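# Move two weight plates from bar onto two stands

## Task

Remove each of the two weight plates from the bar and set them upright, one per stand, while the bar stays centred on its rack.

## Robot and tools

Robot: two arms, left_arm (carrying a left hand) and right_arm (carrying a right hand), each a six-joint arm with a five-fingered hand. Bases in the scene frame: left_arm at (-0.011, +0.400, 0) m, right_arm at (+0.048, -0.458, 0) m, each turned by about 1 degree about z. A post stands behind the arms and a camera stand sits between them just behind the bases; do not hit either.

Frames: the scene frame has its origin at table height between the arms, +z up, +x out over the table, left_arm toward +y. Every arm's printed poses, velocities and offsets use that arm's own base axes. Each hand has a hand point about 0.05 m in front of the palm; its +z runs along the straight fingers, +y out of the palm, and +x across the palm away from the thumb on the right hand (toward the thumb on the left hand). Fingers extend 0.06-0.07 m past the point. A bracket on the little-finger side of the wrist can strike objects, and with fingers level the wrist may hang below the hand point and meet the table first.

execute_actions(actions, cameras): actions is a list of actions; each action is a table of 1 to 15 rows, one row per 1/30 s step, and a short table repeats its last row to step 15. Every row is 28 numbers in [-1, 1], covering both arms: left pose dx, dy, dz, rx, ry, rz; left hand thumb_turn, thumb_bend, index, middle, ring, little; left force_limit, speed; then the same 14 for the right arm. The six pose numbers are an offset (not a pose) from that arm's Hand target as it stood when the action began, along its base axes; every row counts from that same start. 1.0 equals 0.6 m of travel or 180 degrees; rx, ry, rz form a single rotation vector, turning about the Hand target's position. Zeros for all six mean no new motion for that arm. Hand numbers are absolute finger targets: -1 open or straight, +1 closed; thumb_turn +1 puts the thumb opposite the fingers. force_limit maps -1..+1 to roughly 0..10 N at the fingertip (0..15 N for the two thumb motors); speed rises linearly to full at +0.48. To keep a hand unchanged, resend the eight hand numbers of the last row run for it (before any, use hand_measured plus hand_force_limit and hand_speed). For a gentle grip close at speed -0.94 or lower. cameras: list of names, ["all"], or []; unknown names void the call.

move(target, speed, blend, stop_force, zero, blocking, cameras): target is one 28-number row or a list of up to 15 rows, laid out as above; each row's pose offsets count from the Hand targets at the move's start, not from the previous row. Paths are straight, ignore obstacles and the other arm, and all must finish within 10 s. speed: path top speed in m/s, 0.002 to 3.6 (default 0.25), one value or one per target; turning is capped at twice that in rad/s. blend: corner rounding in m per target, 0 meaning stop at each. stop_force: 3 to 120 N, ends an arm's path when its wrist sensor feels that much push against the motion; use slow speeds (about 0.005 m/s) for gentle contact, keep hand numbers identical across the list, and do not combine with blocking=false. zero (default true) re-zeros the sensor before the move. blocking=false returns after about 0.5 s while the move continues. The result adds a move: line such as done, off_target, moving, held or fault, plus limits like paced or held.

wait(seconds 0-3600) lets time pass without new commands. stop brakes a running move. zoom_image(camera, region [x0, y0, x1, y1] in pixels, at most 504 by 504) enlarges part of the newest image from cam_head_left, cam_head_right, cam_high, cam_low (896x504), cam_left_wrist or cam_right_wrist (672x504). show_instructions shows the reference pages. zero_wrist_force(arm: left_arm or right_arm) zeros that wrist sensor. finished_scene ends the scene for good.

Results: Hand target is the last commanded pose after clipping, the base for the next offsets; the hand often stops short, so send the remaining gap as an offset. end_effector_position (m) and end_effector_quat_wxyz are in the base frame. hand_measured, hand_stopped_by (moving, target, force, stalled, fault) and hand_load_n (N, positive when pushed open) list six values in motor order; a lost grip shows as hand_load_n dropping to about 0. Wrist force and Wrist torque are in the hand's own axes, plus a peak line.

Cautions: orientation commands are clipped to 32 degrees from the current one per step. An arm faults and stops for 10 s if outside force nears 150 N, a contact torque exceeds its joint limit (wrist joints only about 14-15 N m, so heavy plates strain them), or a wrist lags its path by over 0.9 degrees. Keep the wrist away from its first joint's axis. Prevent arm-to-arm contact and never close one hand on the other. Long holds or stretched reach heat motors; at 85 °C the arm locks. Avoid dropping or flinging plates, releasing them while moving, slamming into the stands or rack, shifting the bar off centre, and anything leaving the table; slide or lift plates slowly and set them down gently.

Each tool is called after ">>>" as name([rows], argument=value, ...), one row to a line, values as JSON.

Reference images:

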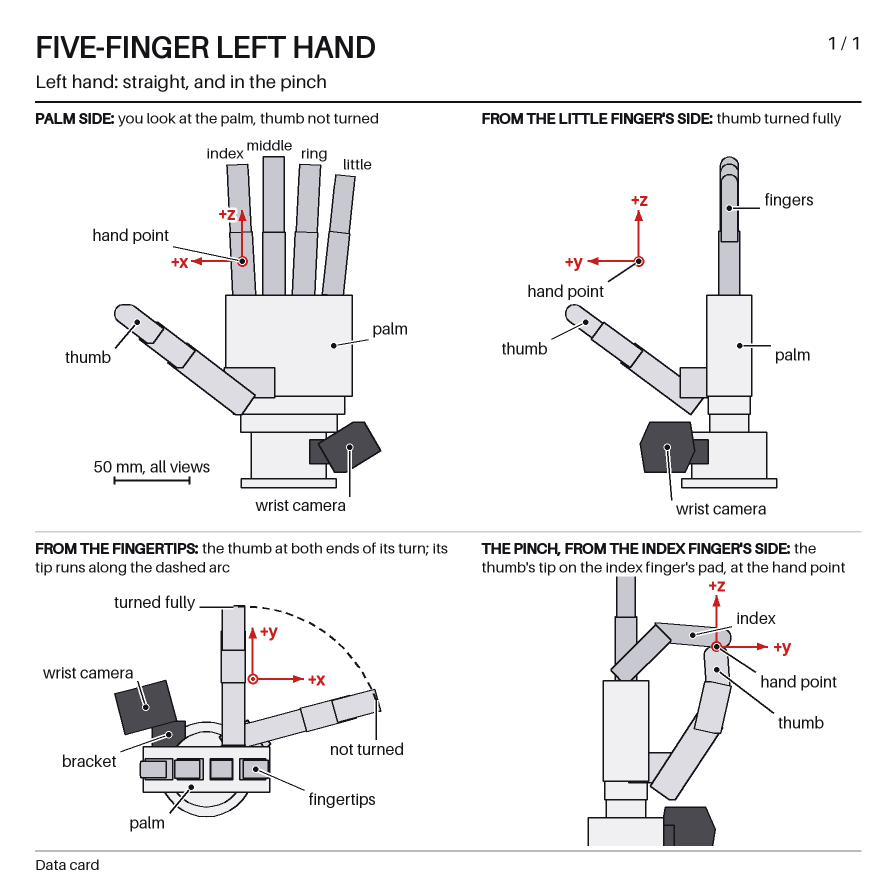

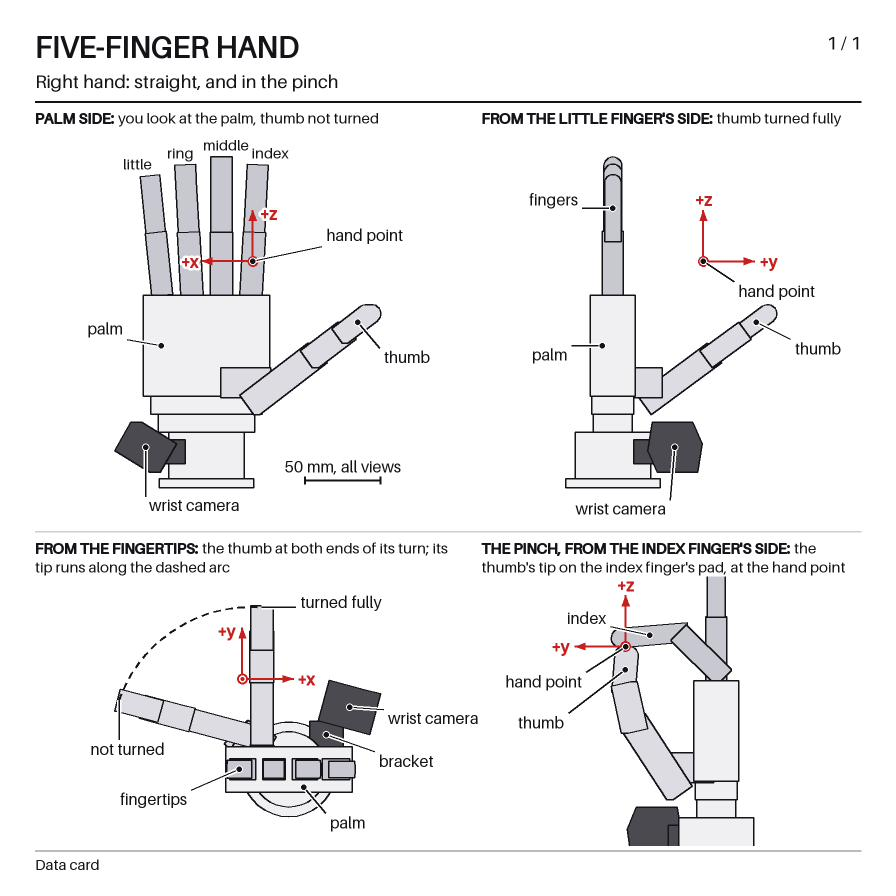

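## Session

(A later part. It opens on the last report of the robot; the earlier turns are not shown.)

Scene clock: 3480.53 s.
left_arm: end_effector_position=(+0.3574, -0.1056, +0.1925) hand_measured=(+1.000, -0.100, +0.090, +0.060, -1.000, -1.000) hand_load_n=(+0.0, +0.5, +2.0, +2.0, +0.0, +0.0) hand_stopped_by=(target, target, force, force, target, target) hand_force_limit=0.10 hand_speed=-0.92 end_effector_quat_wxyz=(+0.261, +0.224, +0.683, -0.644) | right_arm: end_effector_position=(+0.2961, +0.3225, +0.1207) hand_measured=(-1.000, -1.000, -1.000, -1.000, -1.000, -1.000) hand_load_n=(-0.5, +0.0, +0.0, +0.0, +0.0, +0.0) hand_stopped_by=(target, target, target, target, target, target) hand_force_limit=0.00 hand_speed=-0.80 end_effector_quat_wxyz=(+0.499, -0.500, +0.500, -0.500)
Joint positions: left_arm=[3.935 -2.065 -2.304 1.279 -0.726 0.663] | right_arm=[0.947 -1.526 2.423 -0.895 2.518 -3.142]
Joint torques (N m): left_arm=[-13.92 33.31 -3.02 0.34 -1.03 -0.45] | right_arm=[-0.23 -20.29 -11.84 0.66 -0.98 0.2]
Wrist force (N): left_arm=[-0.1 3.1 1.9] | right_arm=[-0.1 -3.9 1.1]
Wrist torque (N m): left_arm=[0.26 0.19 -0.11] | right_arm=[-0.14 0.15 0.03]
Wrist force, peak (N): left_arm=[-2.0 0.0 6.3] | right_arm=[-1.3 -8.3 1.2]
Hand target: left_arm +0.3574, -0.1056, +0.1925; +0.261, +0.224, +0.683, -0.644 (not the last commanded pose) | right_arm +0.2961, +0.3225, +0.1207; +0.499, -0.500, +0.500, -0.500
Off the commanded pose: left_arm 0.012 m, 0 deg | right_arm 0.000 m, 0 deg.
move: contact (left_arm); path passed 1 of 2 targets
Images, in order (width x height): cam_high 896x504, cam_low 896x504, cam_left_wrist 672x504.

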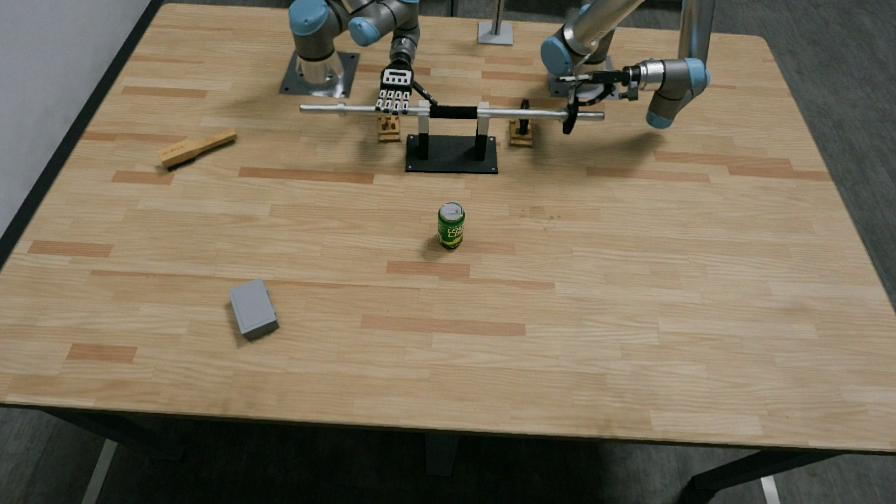

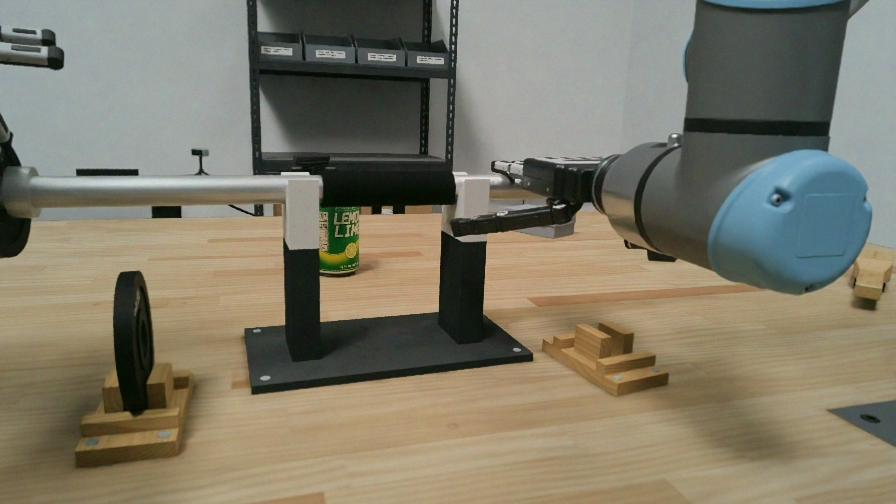

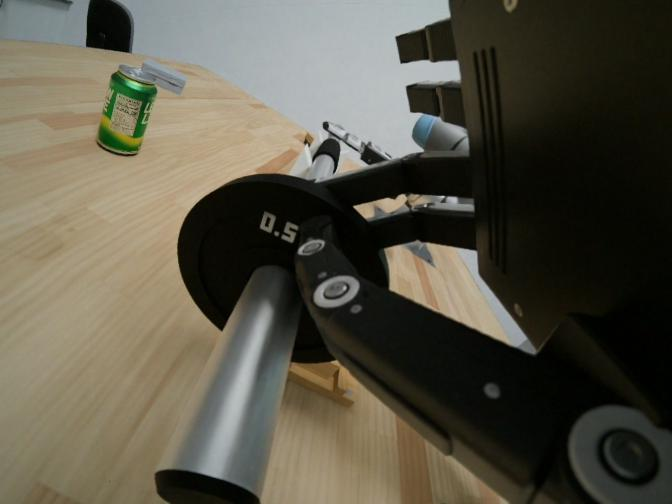

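>>> move(target=[0,0,0.0017,0,0,0,1,-0.1,0.5,0.5,-1,-1,0.1,-0.92,0,0,0,0,0,0,-1,-1,-1,-1,-1,-1,0,-0.8], speed=0.005)

Scene clock: 3609.53 s.
left_arm: end_effector_position=(+0.3574, -0.1056, +0.1936) hand_measured=(+1.000, -0.100, +0.090, +0.060, -1.000, -1.000) hand_load_n=(+1.0, +2.5, +2.5, +1.5, +0.0, +0.0) hand_stopped_by=(target, target, force, force, target, target) hand_force_limit=0.10 hand_speed=-0.92 end_effector_quat_wxyz=(+0.261, +0.224, +0.683, -0.644) | right_arm: end_effector_position=(+0.2961, +0.3225, +0.1207) hand_measured=(-1.000, -1.000, -1.000, -1.000, -1.000, -1.000) hand_load_n=(+0.0, +0.0, +0.0, +0.0, +0.0, +0.0) hand_stopped_by=(target, target, target, target, target, target) hand_force_limit=0.00 hand_speed=-0.80 end_effector_quat_wxyz=(+0.499, -0.500, +0.500, -0.500)
Joint positions: left_arm=[3.935 -2.062 -2.304 1.276 -0.726 0.663] | right_arm=[0.947 -1.526 2.423 -0.895 2.518 -3.142]
Joint torques (N m): left_arm=[-13.76 20.16 3.4 -1.49 -1.39 -0.49] | right_arm=[0.31 -19.08 -11.86 0.54 -0.76 0.2]
Wrist force (N): left_arm=[1.4 4.4 1.9] | right_arm=[-0.2 -3.0 1.8]
Wrist torque (N m): left_arm=[0.30 0.11 -0.11] | right_arm=[-0.14 0.14 0.05]
Wrist force, peak (N): left_arm=[1.5 4.5 1.8] | right_arm=[-0.2 -4.1 1.8]
Hand target: left_arm +0.3574, -0.1056, +0.1935; +0.261, +0.224, +0.683, -0.644 | right_arm +0.2961, +0.3225, +0.1207; +0.499, -0.500, +0.500, -0.500
Off the commanded pose: left_arm 0.000 m, 0 deg | right_arm 0.000 m, 0 deg.
move: done

>>> move(target=[0,0,0.0007,0,0,0,1,-0.1,0.53,0.53,-1,-1,0.1,-0.92,0,0,0,0,0,0,-1,-1,-1,-1,-1,-1,0,-0.8], speed=0.005, cameras=["cam_left_wrist"])

Scene clock: 3620.60 s.
left_arm: end_effector_position=(+0.3574, -0.1056, +0.1939) hand_measured=(+1.000, -0.102, +0.102, +0.072, -1.000, -1.000) hand_load_n=(+1.5, +6.5, +7.0, +7.0, +0.0, +0.0) hand_stopped_by=(target, target, force, force, target, target) hand_force_limit=0.10 hand_speed=-0.92 end_effector_quat_wxyz=(+0.261, +0.224, +0.683, -0.644) | right_arm: end_effector_position=(+0.2961, +0.3225, +0.1207) hand_measured=(-1.000, -1.000, -1.000, -1.000, -1.000, -1.000) hand_load_n=(-0.5, +0.0, +0.0, +0.0, +0.0, +0.0) hand_stopped_by=(target, target, target, target, target, target) hand_force_limit=0.00 hand_speed=-0.80 end_effector_quat_wxyz=(+0.499, -0.500, +0.500, -0.500)
Joint positions: left_arm=[3.935 -2.061 -2.304 1.275 -0.726 0.663] | right_arm=[0.947 -1.526 2.423 -0.895 2.518 -3.142]
Joint torques (N m): left_arm=[-14.41 29.67 16.61 -3.26 -1.12 -0.58] | right_arm=[0.47 -18.19 -11.36 0.41 -0.23 0.17]
Wrist force (N): left_arm=[3.0 6.9 1.3] | right_arm=[-0.5 -2.8 2.0]
Wrist torque (N m): left_arm=[0.42 0.04 -0.13] | right_arm=[-0.13 0.17 0.03]
Wrist force, peak (N): left_arm=[3.1 7.1 1.3] | right_arm=[-0.2 -3.6 1.9]
Hand target: left_arm +0.3574, -0.1056, +0.1939; +0.261, +0.224, +0.683, -0.644 | right_arm +0.2961, +0.3225, +0.1207; +0.499, -0.500, +0.500, -0.500
Off the commanded pose: left_arm 0.000 m, 0 deg | right_arm 0.000 m, 0 deg.
move: done

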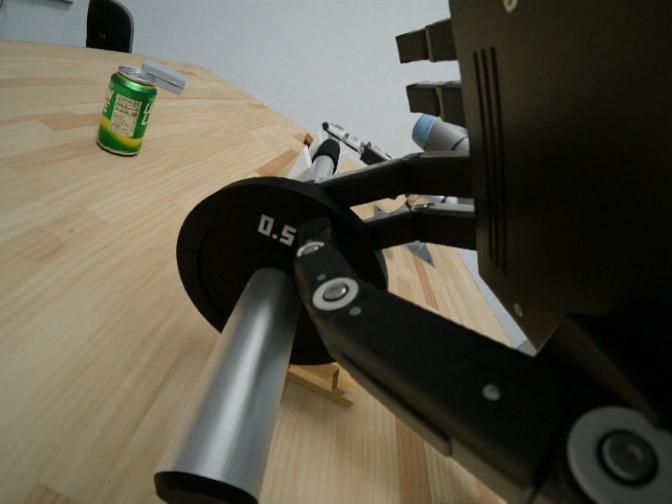

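>>> move(target=[0,0.03,0,0,0,0,1,-0.1,0.53,0.53,-1,-1,0.1,-0.92,0,0,0,0,0,0,-1,-1,-1,-1,-1,-1,0,-0.8], speed=0.02, stop_force=10, cameras=["cam_left_wrist","cam_high"])

>>> zoom_image(camera="cam_high", region=[540, 50, 680, 150])

Scene clock: 3631.07 s.
left_arm: end_effector_position=(+0.3574, -0.0876, +0.1939) hand_measured=(+1.000, -0.102, +0.102, +0.072, -1.000, -1.000) hand_load_n=(+1.0, +5.5, +7.0, +7.5, +0.0, -0.5) hand_stopped_by=(target, target, force, force, target, target) hand_force_limit=0.10 hand_speed=-0.92 end_effector_quat_wxyz=(+0.261, +0.224, +0.683, -0.644) | right_arm: end_effector_position=(+0.2961, +0.3225, +0.1207) hand_measured=(-1.000, -1.000, -1.000, -1.000, -1.000, -1.000) hand_load_n=(+0.0, +0.0, +0.0, +0.0, +0.0, +0.0) hand_stopped_by=(target, target, target, target, target, target) hand_force_limit=0.00 hand_speed=-0.80 end_effector_quat_wxyz=(+0.499, -0.500, +0.500, -0.500)
Joint positions: left_arm=[3.972 -2.069 -2.282 1.26 -0.764 0.665] | right_arm=[0.947 -1.526 2.423 -0.895 2.518 -3.142]
Joint torques (N m): left_arm=[-15.5 34.04 -2.91 0.25 0.69 -0.59] | right_arm=[-0.99 -16.4 -11.53 0.37 -0.13 0.36]
Wrist force (N): left_arm=[0.6 4.2 1.6] | right_arm=[-0.4 -3.8 1.9]
Wrist torque (N m): left_arm=[0.28 0.20 -0.13] | right_arm=[-0.23 0.15 0.02]
Wrist force, peak (N): left_arm=[3.2 7.2 1.3] | right_arm=[-0.8 -5.7 0.7]
Hand target: left_arm +0.3574, -0.0876, +0.1939; +0.261, +0.224, +0.683, -0.644 | right_arm +0.2961, +0.3225, +0.1207; +0.499, -0.500, +0.500, -0.500
Off the commanded pose: left_arm 0.000 m, 0 deg | right_arm 0.000 m, 0 deg.
move: done
Images, in order (width x height): cam_high 896x504, cam_left_wrist 672x504.

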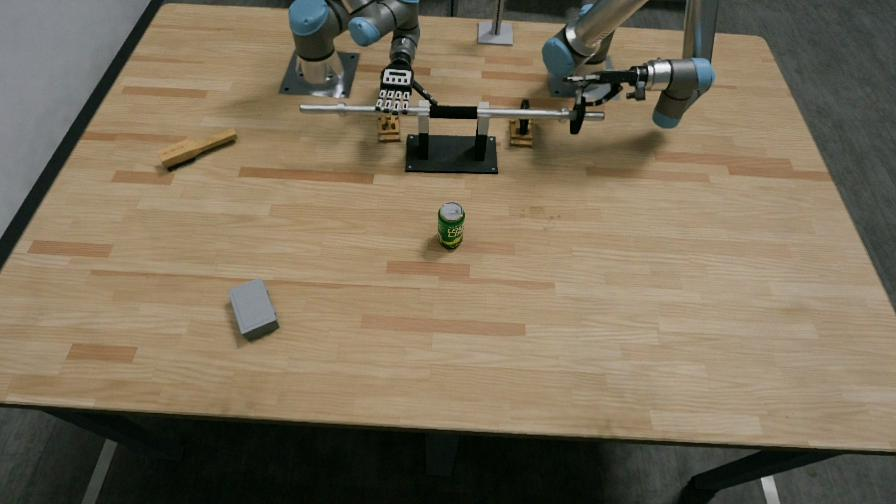

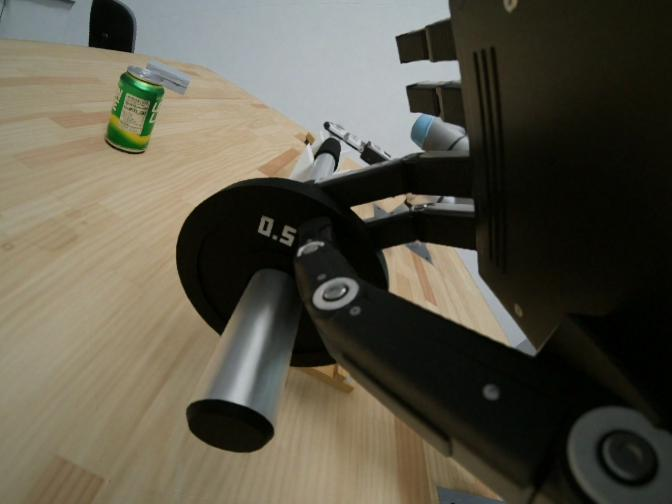

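Scaled by 3.600 from the camera's image (finer frame: 1280x720).

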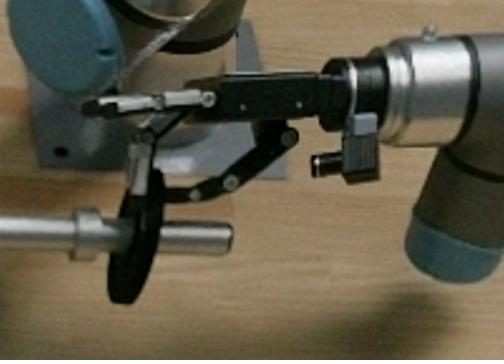

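>>> move([
  [0,0.02,0.0005,0,0,0,1,-0.1,0.53,0.53,-1,-1,0.1,-0.92,0,0,0,0,0,0,-1,-1,-1,-1,-1,-1,0,-0.8],
  [0,0.0417,0.0008,0,0,0,1,-0.1,0.53,0.53,-1,-1,0.1,-0.92,0,0,0,0,0,0,-1,-1,-1,-1,-1,-1,0,-0.8],
], speed=0.02, stop_force=10, blend=0.002, cameras=["cam_left_wrist","cam_high"])

Scene clock: 3641.57 s.
left_arm: end_effector_position=(+0.3574, -0.0626, +0.1944) hand_measured=(+1.000, -0.102, +0.102, +0.072, -1.000, -1.000) hand_load_n=(+1.5, +6.5, +6.5, +6.5, +0.0, +0.0) hand_stopped_by=(target, target, force, force, target, target) hand_force_limit=0.10 hand_speed=-0.92 end_effector_quat_wxyz=(+0.261, +0.224, +0.683, -0.644) | right_arm: end_effector_position=(+0.2961, +0.3225, +0.1207) hand_measured=(-1.000, -1.000, -1.000, -1.000, -1.000, -1.000) hand_load_n=(+0.0, +0.0, +0.0, +0.0, +0.0, +0.0) hand_stopped_by=(target, target, target, target, target, target) hand_force_limit=0.00 hand_speed=-0.80 end_effector_quat_wxyz=(+0.499, -0.500, +0.500, -0.500)
Joint positions: left_arm=[4.02 -2.082 -2.249 1.237 -0.811 0.669] | right_arm=[0.947 -1.526 2.423 -0.895 2.518 -3.142]
Joint torques (N m): left_arm=[-14.64 34.33 -2.2 -0.21 0.97 -0.53] | right_arm=[0.26 -15.41 -12.06 0.26 0.35 0.31]
Wrist force (N): left_arm=[3.4 6.8 0.9] | right_arm=[-0.2 -3.0 1.7]
Wrist torque (N m): left_arm=[0.33 0.04 -0.06] | right_arm=[-0.13 0.14 0.04]
Wrist force, peak (N): left_arm=[3.7 7.2 0.7] | right_arm=[-1.0 -7.0 1.3]
Hand target: left_arm +0.3574, -0.0626, +0.1944; +0.261, +0.224, +0.683, -0.644 | right_arm +0.2961, +0.3225, +0.1207; +0.499, -0.500, +0.500, -0.500
Off the commanded pose: left_arm 0.000 m, 0 deg | right_arm 0.000 m, 0 deg.
move: done
Images, in order (width x height): cam_high 896x504, cam_left_wrist 672x504.

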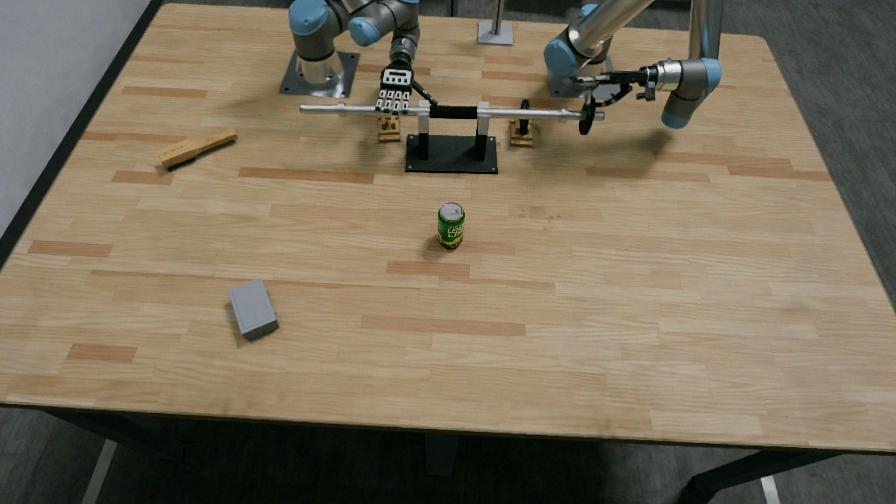

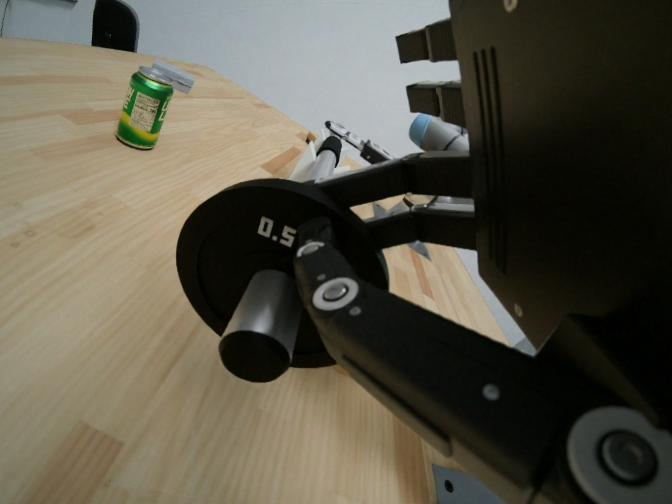

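>>> move(target=[0,0.04,0,0,0,0,1,-0.1,0.53,0.53,-1,-1,0.1,-0.92,0,0,0,0,0,0,-1,-1,-1,-1,-1,-1,0,-0.8], speed=0.02, stop_force=10, cameras=["cam_left_wrist","cam_high"])

Scene clock: 3651.20 s.
left_arm: end_effector_position=(+0.3574, -0.0386, +0.1944) hand_measured=(+1.000, -0.102, +0.102, +0.072, -1.000, -1.000) hand_load_n=(+1.0, +6.0, +7.0, +7.0, +0.0, +0.0) hand_stopped_by=(target, target, force, force, target, target) hand_force_limit=0.10 hand_speed=-0.92 end_effector_quat_wxyz=(+0.261, +0.224, +0.683, -0.644) | right_arm: end_effector_position=(+0.2961, +0.3225, +0.1207) hand_measured=(-1.000, -1.000, -1.000, -1.000, -1.000, -1.000) hand_load_n=(-0.5, +0.0, +0.0, +0.0, +0.0, +0.0) hand_stopped_by=(target, target, target, target, target, target) hand_force_limit=0.00 hand_speed=-0.80 end_effector_quat_wxyz=(+0.499, -0.500, +0.500, -0.500)
Joint positions: left_arm=[4.062 -2.097 -2.213 1.214 -0.853 0.671] | right_arm=[0.947 -1.526 2.423 -0.895 2.518 -3.142]
Joint torques (N m): left_arm=[-14.66 34.92 -2.65 0.23 0.9 -0.48] | right_arm=[-0.18 -13.15 -12.52 0.09 0.63 0.37]
Wrist force (N): left_arm=[1.2 4.2 1.2] | right_arm=[-0.5 -3.8 1.6]
Wrist torque (N m): left_arm=[0.24 0.18 -0.07] | right_arm=[-0.19 0.18 0.02]
Wrist force, peak (N): left_arm=[3.7 7.4 0.8] | right_arm=[-0.6 -6.0 0.4]
Hand target: left_arm +0.3574, -0.0386, +0.1944; +0.261, +0.224, +0.683, -0.644 | right_arm +0.2961, +0.3225, +0.1207; +0.499, -0.500, +0.500, -0.500
Off the commanded pose: left_arm 0.000 m, 0 deg | right_arm 0.000 m, 0 deg.
move: done
Images, in order (width x height): cam_high 896x504, cam_left_wrist 672x504.

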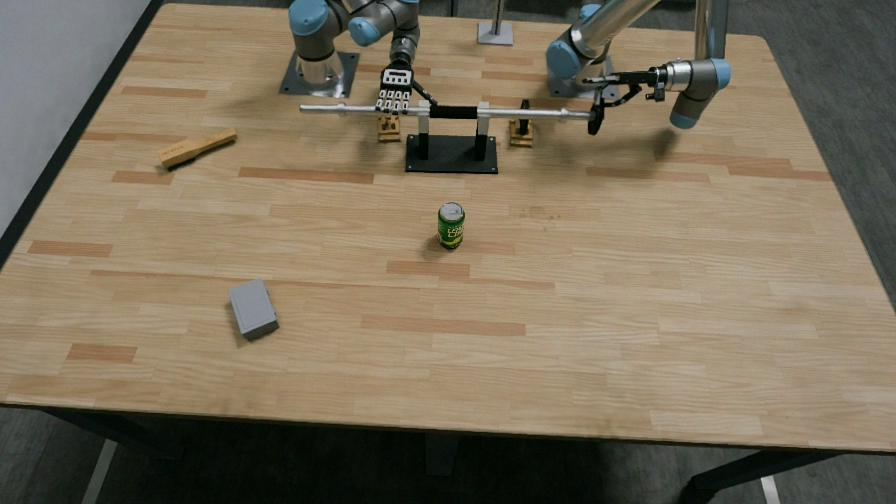

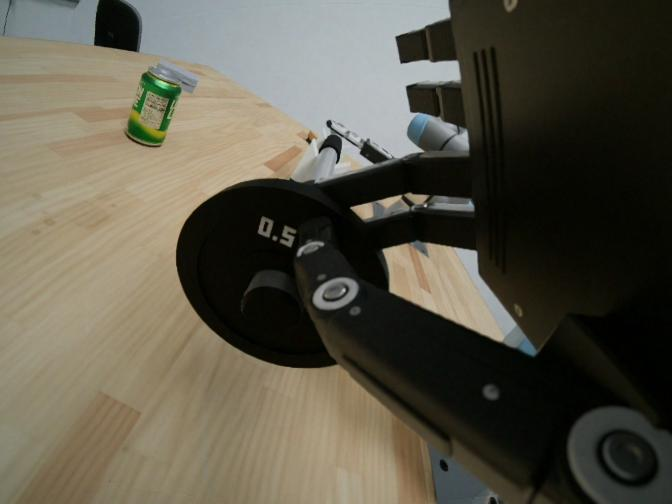

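>>> move(target=[0,0.058,0.0005,0,0,0,1,-0.1,0.53,0.53,-1,-1,0.1,-0.92,0,0,0,0,0,0,-1,-1,-1,-1,-1,-1,0,-0.8], speed=0.02, stop_force=10, cameras=["cam_left_wrist","cam_high","cam_low"])

Scene clock: 3659.53 s.
left_arm: end_effector_position=(+0.3574, -0.0038, +0.1947) hand_measured=(+1.000, -0.102, +0.102, +0.072, -1.000, -1.000) hand_load_n=(+1.5, +7.0, +6.5, +6.5, +0.0, +0.0) hand_stopped_by=(target, target, force, force, target, target) hand_force_limit=0.10 hand_speed=-0.92 end_effector_quat_wxyz=(+0.261, +0.224, +0.683, -0.644) | right_arm: end_effector_position=(+0.2961, +0.3225, +0.1207) hand_measured=(-1.000, -1.000, -1.000, -1.000, -1.000, -1.000) hand_load_n=(+0.0, +0.0, +0.0, +0.0, +0.0, +0.0) hand_stopped_by=(target, target, target, target, target, target) hand_force_limit=0.00 hand_speed=-0.80 end_effector_quat_wxyz=(+0.499, -0.500, +0.500, -0.500)
Joint positions: left_arm=[4.116 -2.12 -2.156 1.178 -0.908 0.674] | right_arm=[0.947 -1.526 2.423 -0.895 2.518 -3.142]
Joint torques (N m): left_arm=[-15.54 37.68 -1.13 -0.49 0.71 -0.07] | right_arm=[-0.28 -11.04 -12.38 0.03 1.07 0.29]
Wrist force (N): left_arm=[3.0 7.0 0.9] | right_arm=[-0.5 -3.0 1.8]
Wrist torque (N m): left_arm=[0.37 0.11 -0.17] | right_arm=[-0.13 0.17 0.03]
Wrist force, peak (N): left_arm=[3.2 7.2 1.1] | right_arm=[-1.0 -7.1 0.6]
Hand target: left_arm +0.3574, -0.0038, +0.1947; +0.261, +0.224, +0.683, -0.644 | right_arm +0.2961, +0.3225, +0.1207; +0.499, -0.500, +0.500, -0.500
Off the commanded pose: left_arm 0.000 m, 0 deg | right_arm 0.000 m, 0 deg.
move: done
Images, in order (width x height): cam_high 896x504, cam_low 896x504, cam_left_wrist 672x504.

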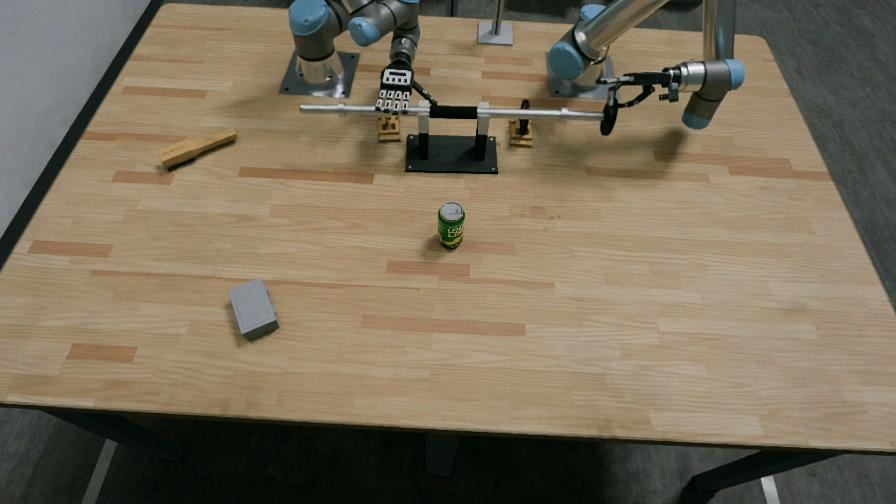

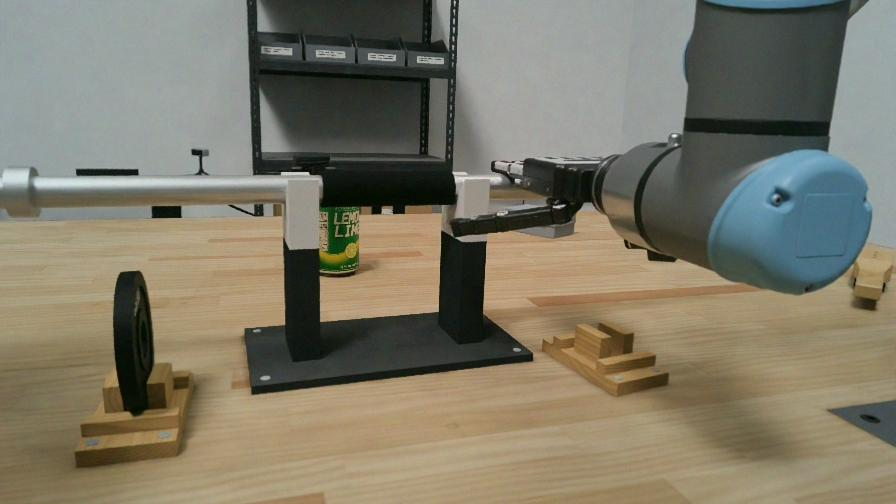

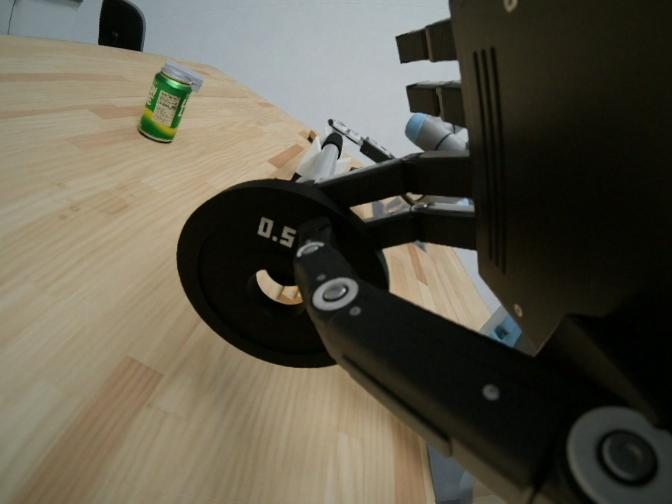

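>>> move([
  [0,0.042,0.0,0,0,0,1,-0.1,0.53,0.53,-1,-1,0.1,-0.92,0,0,0,0,0,0,-1,-1,-1,-1,-1,-1,0,-0.8],
  [0,0.042,0.12,0,0,0,1,-0.1,0.53,0.53,-1,-1,0.1,-0.92,0,0,0,0,0,0,-1,-1,-1,-1,-1,-1,0,-0.8],
], speed=0.05, cameras=["cam_left_wrist","cam_high","cam_low","cam_head_left"])

Scene clock: 3675.70 s.
left_arm: end_effector_position=(+0.3575, +0.0214, +0.2667) hand_measured=(+1.000, -0.102, +0.102, +0.072, -1.000, -1.000) hand_load_n=(+2.5, +8.0, +7.0, +6.0, +0.0, +0.0) hand_stopped_by=(target, target, force, force, target, target) hand_force_limit=0.10 hand_speed=-0.92 end_effector_quat_wxyz=(+0.261, +0.224, +0.683, -0.644) | right_arm: end_effector_position=(+0.2961, +0.3225, +0.1207) hand_measured=(-1.000, -1.000, -1.000, -1.000, -1.000, -1.000) hand_load_n=(-0.5, +0.0, +0.0, +0.0, +0.0, +0.0) hand_stopped_by=(target, target, target, target, target, target) hand_force_limit=0.00 hand_speed=-0.80 end_effector_quat_wxyz=(+0.499, -0.500, +0.500, -0.500)
Joint positions: left_arm=[4.152 -1.973 -2.088 0.963 -0.943 0.676] | right_arm=[0.947 -1.526 2.423 -0.895 2.518 -3.142]
Joint torques (N m): left_arm=[-13.63 21.65 1.93 -0.08 0.76 -0.5] | right_arm=[-0.86 -8.55 -12.41 -0.1 1.01 0.33]
Wrist force (N): left_arm=[3.5 7.1 1.2] | right_arm=[-0.4 -3.1 1.8]
Wrist torque (N m): left_arm=[0.41 0.10 -0.15] | right_arm=[-0.14 0.17 0.02]
Wrist force, peak (N): left_arm=[3.8 7.7 1.0] | right_arm=[-0.3 -3.4 1.9]
Hand target: left_arm +0.3574, +0.0214, +0.2667; +0.261, +0.224, +0.683, -0.644 | right_arm +0.2961, +0.3225, +0.1207; +0.499, -0.500, +0.500, -0.500
Off the commanded pose: left_arm 0.000 m, 0 deg | right_arm 0.000 m, 0 deg.
move: done
Images, in order (width x height): cam_head_left 896x504, cam_high 896x504, cam_low 896x504, cam_left_wrist 672x504.

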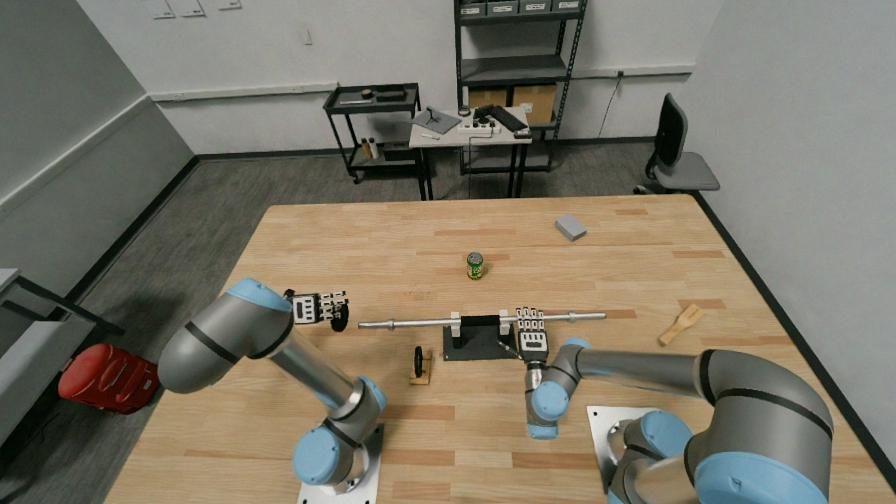

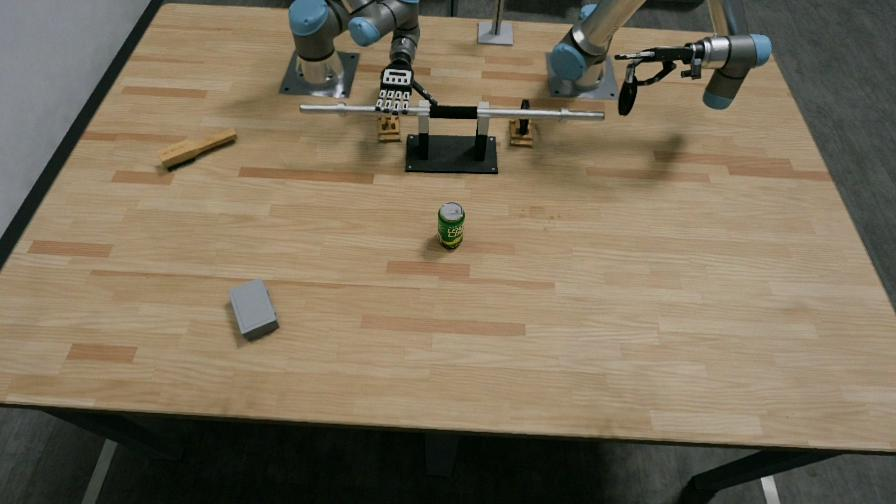

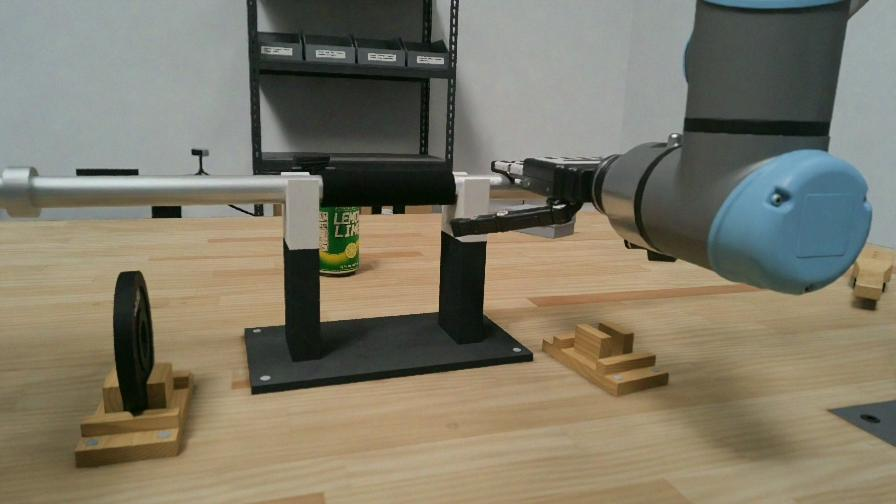

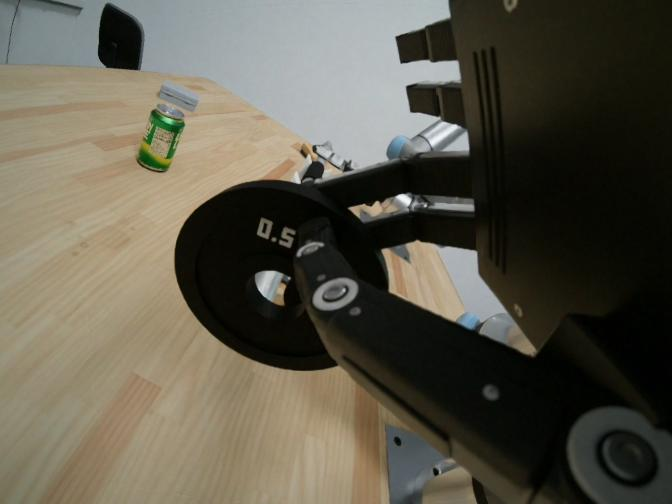

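>>> zoom_image(camera="cam_left_wrist", region=[160, 160, 400, 400])

>>> zoom_image(camera="cam_high", region=[580, 20, 700, 130])

Scaled by 2.100 from the camera's image (finer frame: 960x720).

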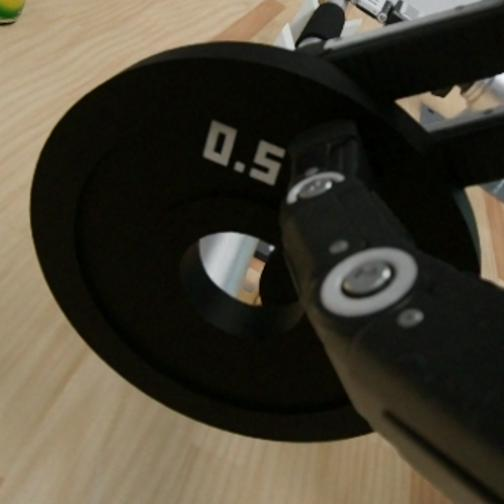

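Scaled by 4.200 from the camera's image (finer frame: 1280x720).

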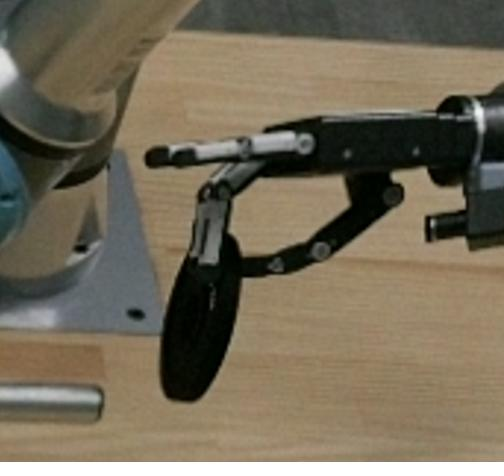

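>>> move([
  [0,0,0,0,0,0,1,-0.1,0.53,0.53,-1,-1,0.1,-0.92,0,0,0.04,0,0,0,-1,-1,-1,-1,-1,-1,0,-0.8],
], speed=0.015, cameras=["cam_low","cam_head_right"])

Scene clock: 3806.50 s.
left_arm: end_effector_position=(+0.3574, +0.0214, +0.2667) hand_measured=(+1.000, -0.102, +0.102, +0.072, -1.000, -1.000) hand_load_n=(+2.5, +8.0, +7.0, +6.0, +0.0, -0.5) hand_stopped_by=(target, target, force, force, target, target) hand_force_limit=0.10 hand_speed=-0.92 end_effector_quat_wxyz=(+0.261, +0.224, +0.683, -0.644) | right_arm: end_effector_position=(+0.2961, +0.3225, +0.1448) hand_measured=(-1.000, -1.000, -1.000, -1.000, -1.000, -1.000) hand_load_n=(+0.0, +0.0, +0.0, +0.0, -0.5, +0.0) hand_stopped_by=(target, target, target, target, target, target) hand_force_limit=0.00 hand_speed=-0.80 end_effector_quat_wxyz=(+0.499, -0.500, +0.500, -0.500)
Joint positions: left_arm=[4.152 -1.973 -2.089 0.963 -0.943 0.676] | right_arm=[0.947 -1.59 2.395 -0.804 2.518 -3.142]
Joint torques (N m): left_arm=[-9.45 30.55 3.18 -3.75 -1.39 -0.18] | right_arm=[3.9 -1.15 -9.72 -2.38 0.17 0.89]
Motor temperatures (°C): left_arm=[29 25 26 31 34 29] | right_arm=[24 29 24 31 32 32]
Wrist force (N): left_arm=[3.8 7.3 0.9] | right_arm=[-0.1 0.2 1.4]
Wrist torque (N m): left_arm=[0.45 0.05 -0.13] | right_arm=[0.01 0.15 0.10]
Wrist force, peak (N): left_arm=[3.6 7.5 1.0] | right_arm=[-0.4 -3.6 1.6]
Hand target: left_arm +0.3574, +0.0214, +0.2667; +0.261, +0.224, +0.683, -0.644 | right_arm +0.2961, +0.3225, +0.1447; +0.499, -0.500, +0.500, -0.500
Off the commanded pose: left_arm 0.000 m, 0 deg | right_arm 0.000 m, 0 deg.
move: done
Images, in order (width x height): cam_head_right 896x504, cam_low 896x504.

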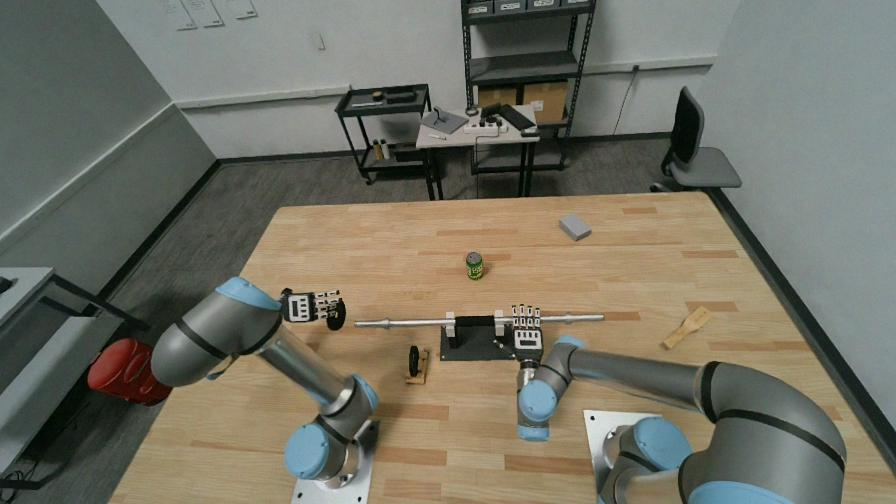

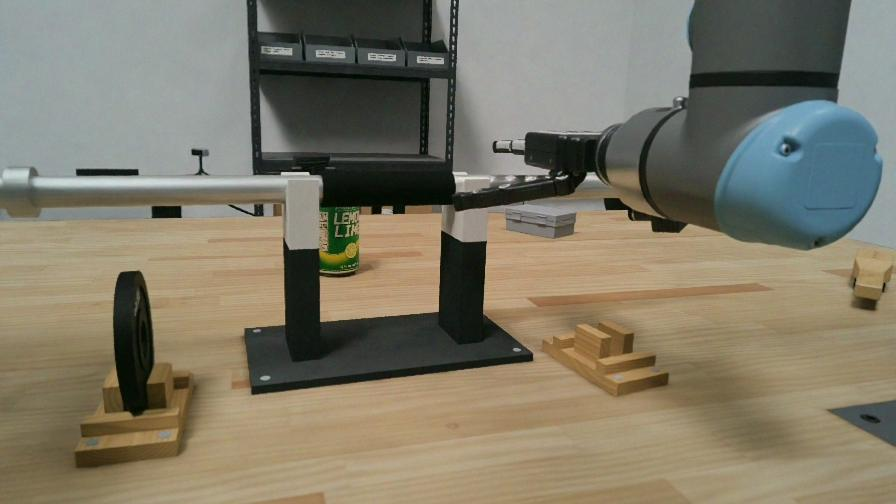

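>>> move([
  [0,0,0,0,0,0,1,-0.1,0.53,0.53,-1,-1,0.1,-0.92,0,0,0.33,0,0,0,-1,-1,-1,-1,-1,-1,0,-0.8],
  [0,0,0,0,0,0,1,-0.1,0.53,0.53,-1,-1,0.1,-0.92,0.2358,-0.5058,0.33,0,0,-0.25,-1,-1,-1,-1,-1,-1,0,-0.8],
], speed=0.2, blend=0.03, cameras=["cam_low","cam_head_right"])

Scene clock: 3818.20 s.
left_arm: end_effector_position=(+0.3574, +0.0214, +0.2667) hand_measured=(+1.000, -0.102, +0.102, +0.072, -1.000, -1.000) hand_load_n=(+2.0, +8.0, +7.0, +6.0, +0.0, +0.0) hand_stopped_by=(target, target, force, force, target, target) hand_force_limit=0.10 hand_speed=-0.92 end_effector_quat_wxyz=(+0.261, +0.224, +0.683, -0.644) | right_arm: end_effector_position=(+0.4376, +0.0190, +0.3426) hand_measured=(-1.000, -1.000, -1.000, -1.000, -1.000, -1.000) hand_load_n=(-0.5, +0.0, +0.0, +0.0, +0.0, +0.0) hand_stopped_by=(target, target, target, target, target, target) hand_force_limit=0.00 hand_speed=-0.80 end_effector_quat_wxyz=(+0.270, -0.271, +0.653, -0.653)
Joint positions: left_arm=[4.152 -1.973 -2.089 0.963 -0.943 0.676] | right_arm=[0.163 -1.863 2.034 -0.17 2.519 -3.142]
Joint torques (N m): left_arm=[-3.5 34.33 4.63 -2.63 -1.38 0.03] | right_arm=[-5.6 -15.11 -16.47 0.35 -0.56 0.99]
Wrist force (N): left_arm=[3.4 7.3 1.0] | right_arm=[-0.1 -0.3 1.6]
Wrist torque (N m): left_arm=[0.44 0.10 -0.15] | right_arm=[-0.12 0.17 0.07]
Wrist force, peak (N): left_arm=[3.5 7.6 1.1] | right_arm=[0.0 -0.5 2.9]
Hand target: left_arm +0.3574, +0.0214, +0.2667; +0.261, +0.224, +0.683, -0.644 | right_arm +0.4376, +0.0190, +0.3427; +0.270, -0.271, +0.653, -0.653
Off the commanded pose: left_arm 0.000 m, 0 deg | right_arm 0.000 m, 0 deg.
move: done
Images, in order (width x height): cam_head_right 896x504, cam_low 896x504.

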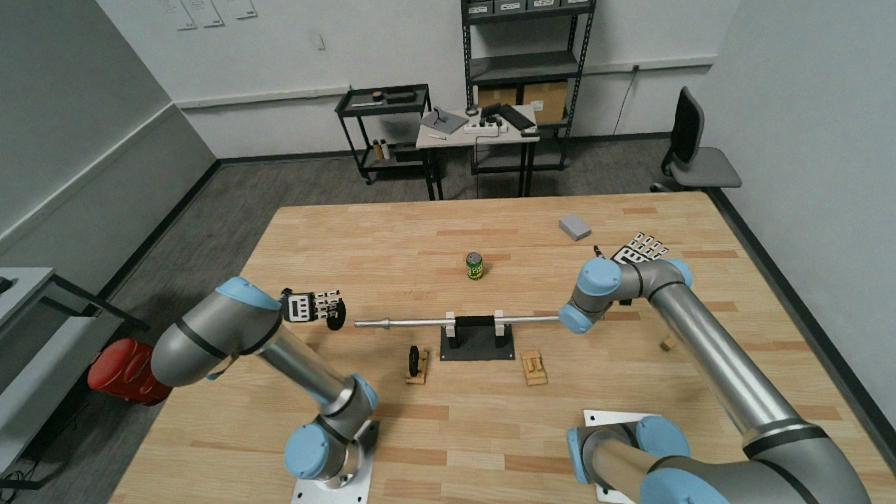

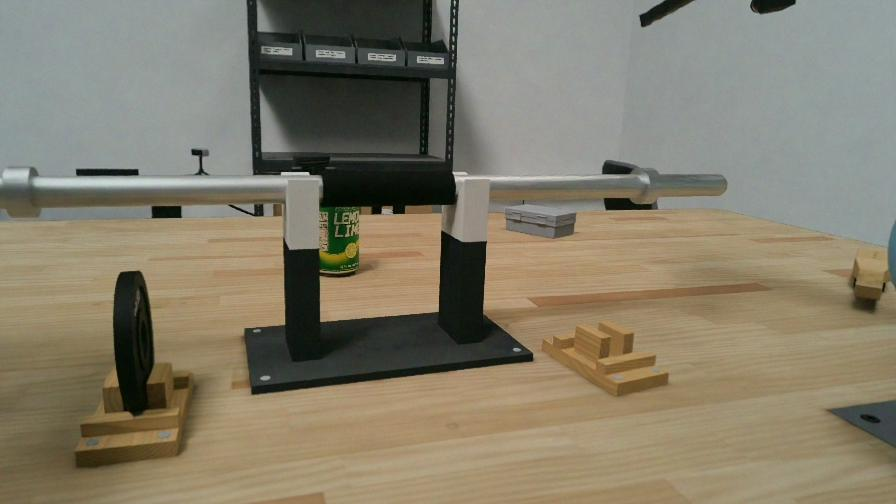

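>>> move([
  [-0.045,-0.035,0.222,0,0,0,1,-0.1,0.53,0.53,-1,-1,0.1,-0.92,-0.191,-0.525,0,0,0,-0.25,-1,-1,-1,-1,-1,-1,0,-0.8],
], speed=0.15, cameras=["cam_left_wrist","cam_head_right"])

Scene clock: 3871.30 s.
left_arm: end_effector_position=(+0.3304, +0.0004, +0.3999) hand_measured=(+1.000, -0.102, +0.102, +0.072, -1.000, -1.000) hand_load_n=(+2.5, +8.0, +7.0, +6.0, +0.0, +0.0) hand_stopped_by=(target, target, force, force, target, target) hand_force_limit=0.10 hand_speed=-0.92 end_effector_quat_wxyz=(+0.261, +0.224, +0.683, -0.644) | right_arm: end_effector_position=(+0.3230, -0.2960, +0.3426) hand_measured=(-1.000, -1.000, -1.000, -1.000, -1.000, -1.000) hand_load_n=(-0.5, +0.0, +0.0, +0.0, -0.5, +0.0) hand_stopped_by=(target, target, target, target, target, target) hand_force_limit=0.00 hand_speed=-0.80 end_effector_quat_wxyz=(-0.001, +0.000, +0.707, -0.707)
Joint positions: left_arm=[4.184 -1.658 -2.052 0.61 -0.975 0.678] | right_arm=[-0.623 -1.862 2.034 -0.17 2.519 -3.142]
Joint torques (N m): left_arm=[0.05 16.52 7.13 -1.14 0.49 1.55] | right_arm=[-2.87 -18.21 -14.42 0.45 -0.89 0.89]
Wrist force (N): left_arm=[3.2 7.2 0.6] | right_arm=[0.1 -0.4 1.3]
Wrist torque (N m): left_arm=[0.50 0.08 -0.12] | right_arm=[-0.11 0.16 0.07]
Wrist force, peak (N): left_arm=[4.2 8.0 0.9] | right_arm=[0.1 -0.6 2.9]
Hand target: left_arm +0.3304, +0.0004, +0.3999; +0.261, +0.224, +0.683, -0.644 | right_arm +0.3230, -0.2960, +0.3427; -0.001, +0.000, +0.707, -0.707
Off the commanded pose: left_arm 0.000 m, 0 deg | right_arm 0.000 m, 0 deg.
move: done
Images, in order (width x height): cam_head_right 896x504, cam_left_wrist 672x504.

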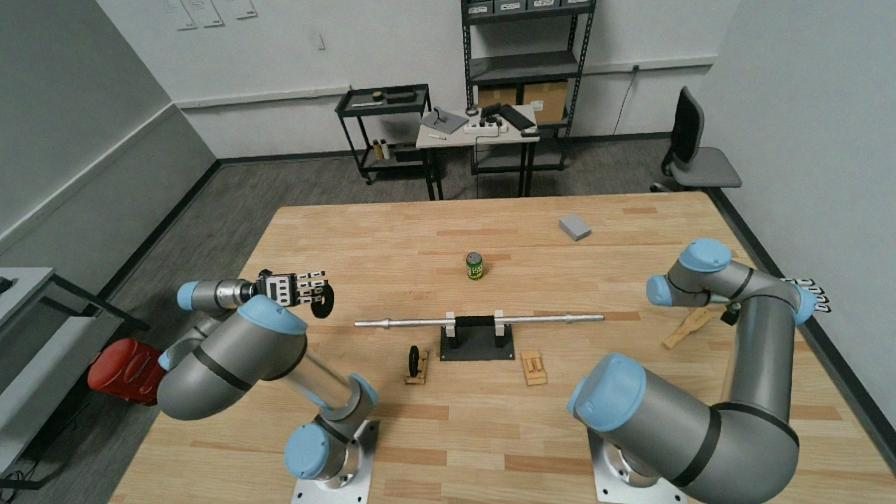

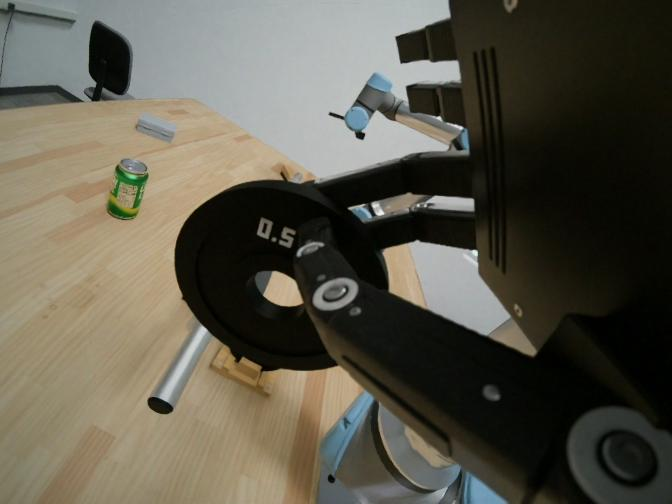

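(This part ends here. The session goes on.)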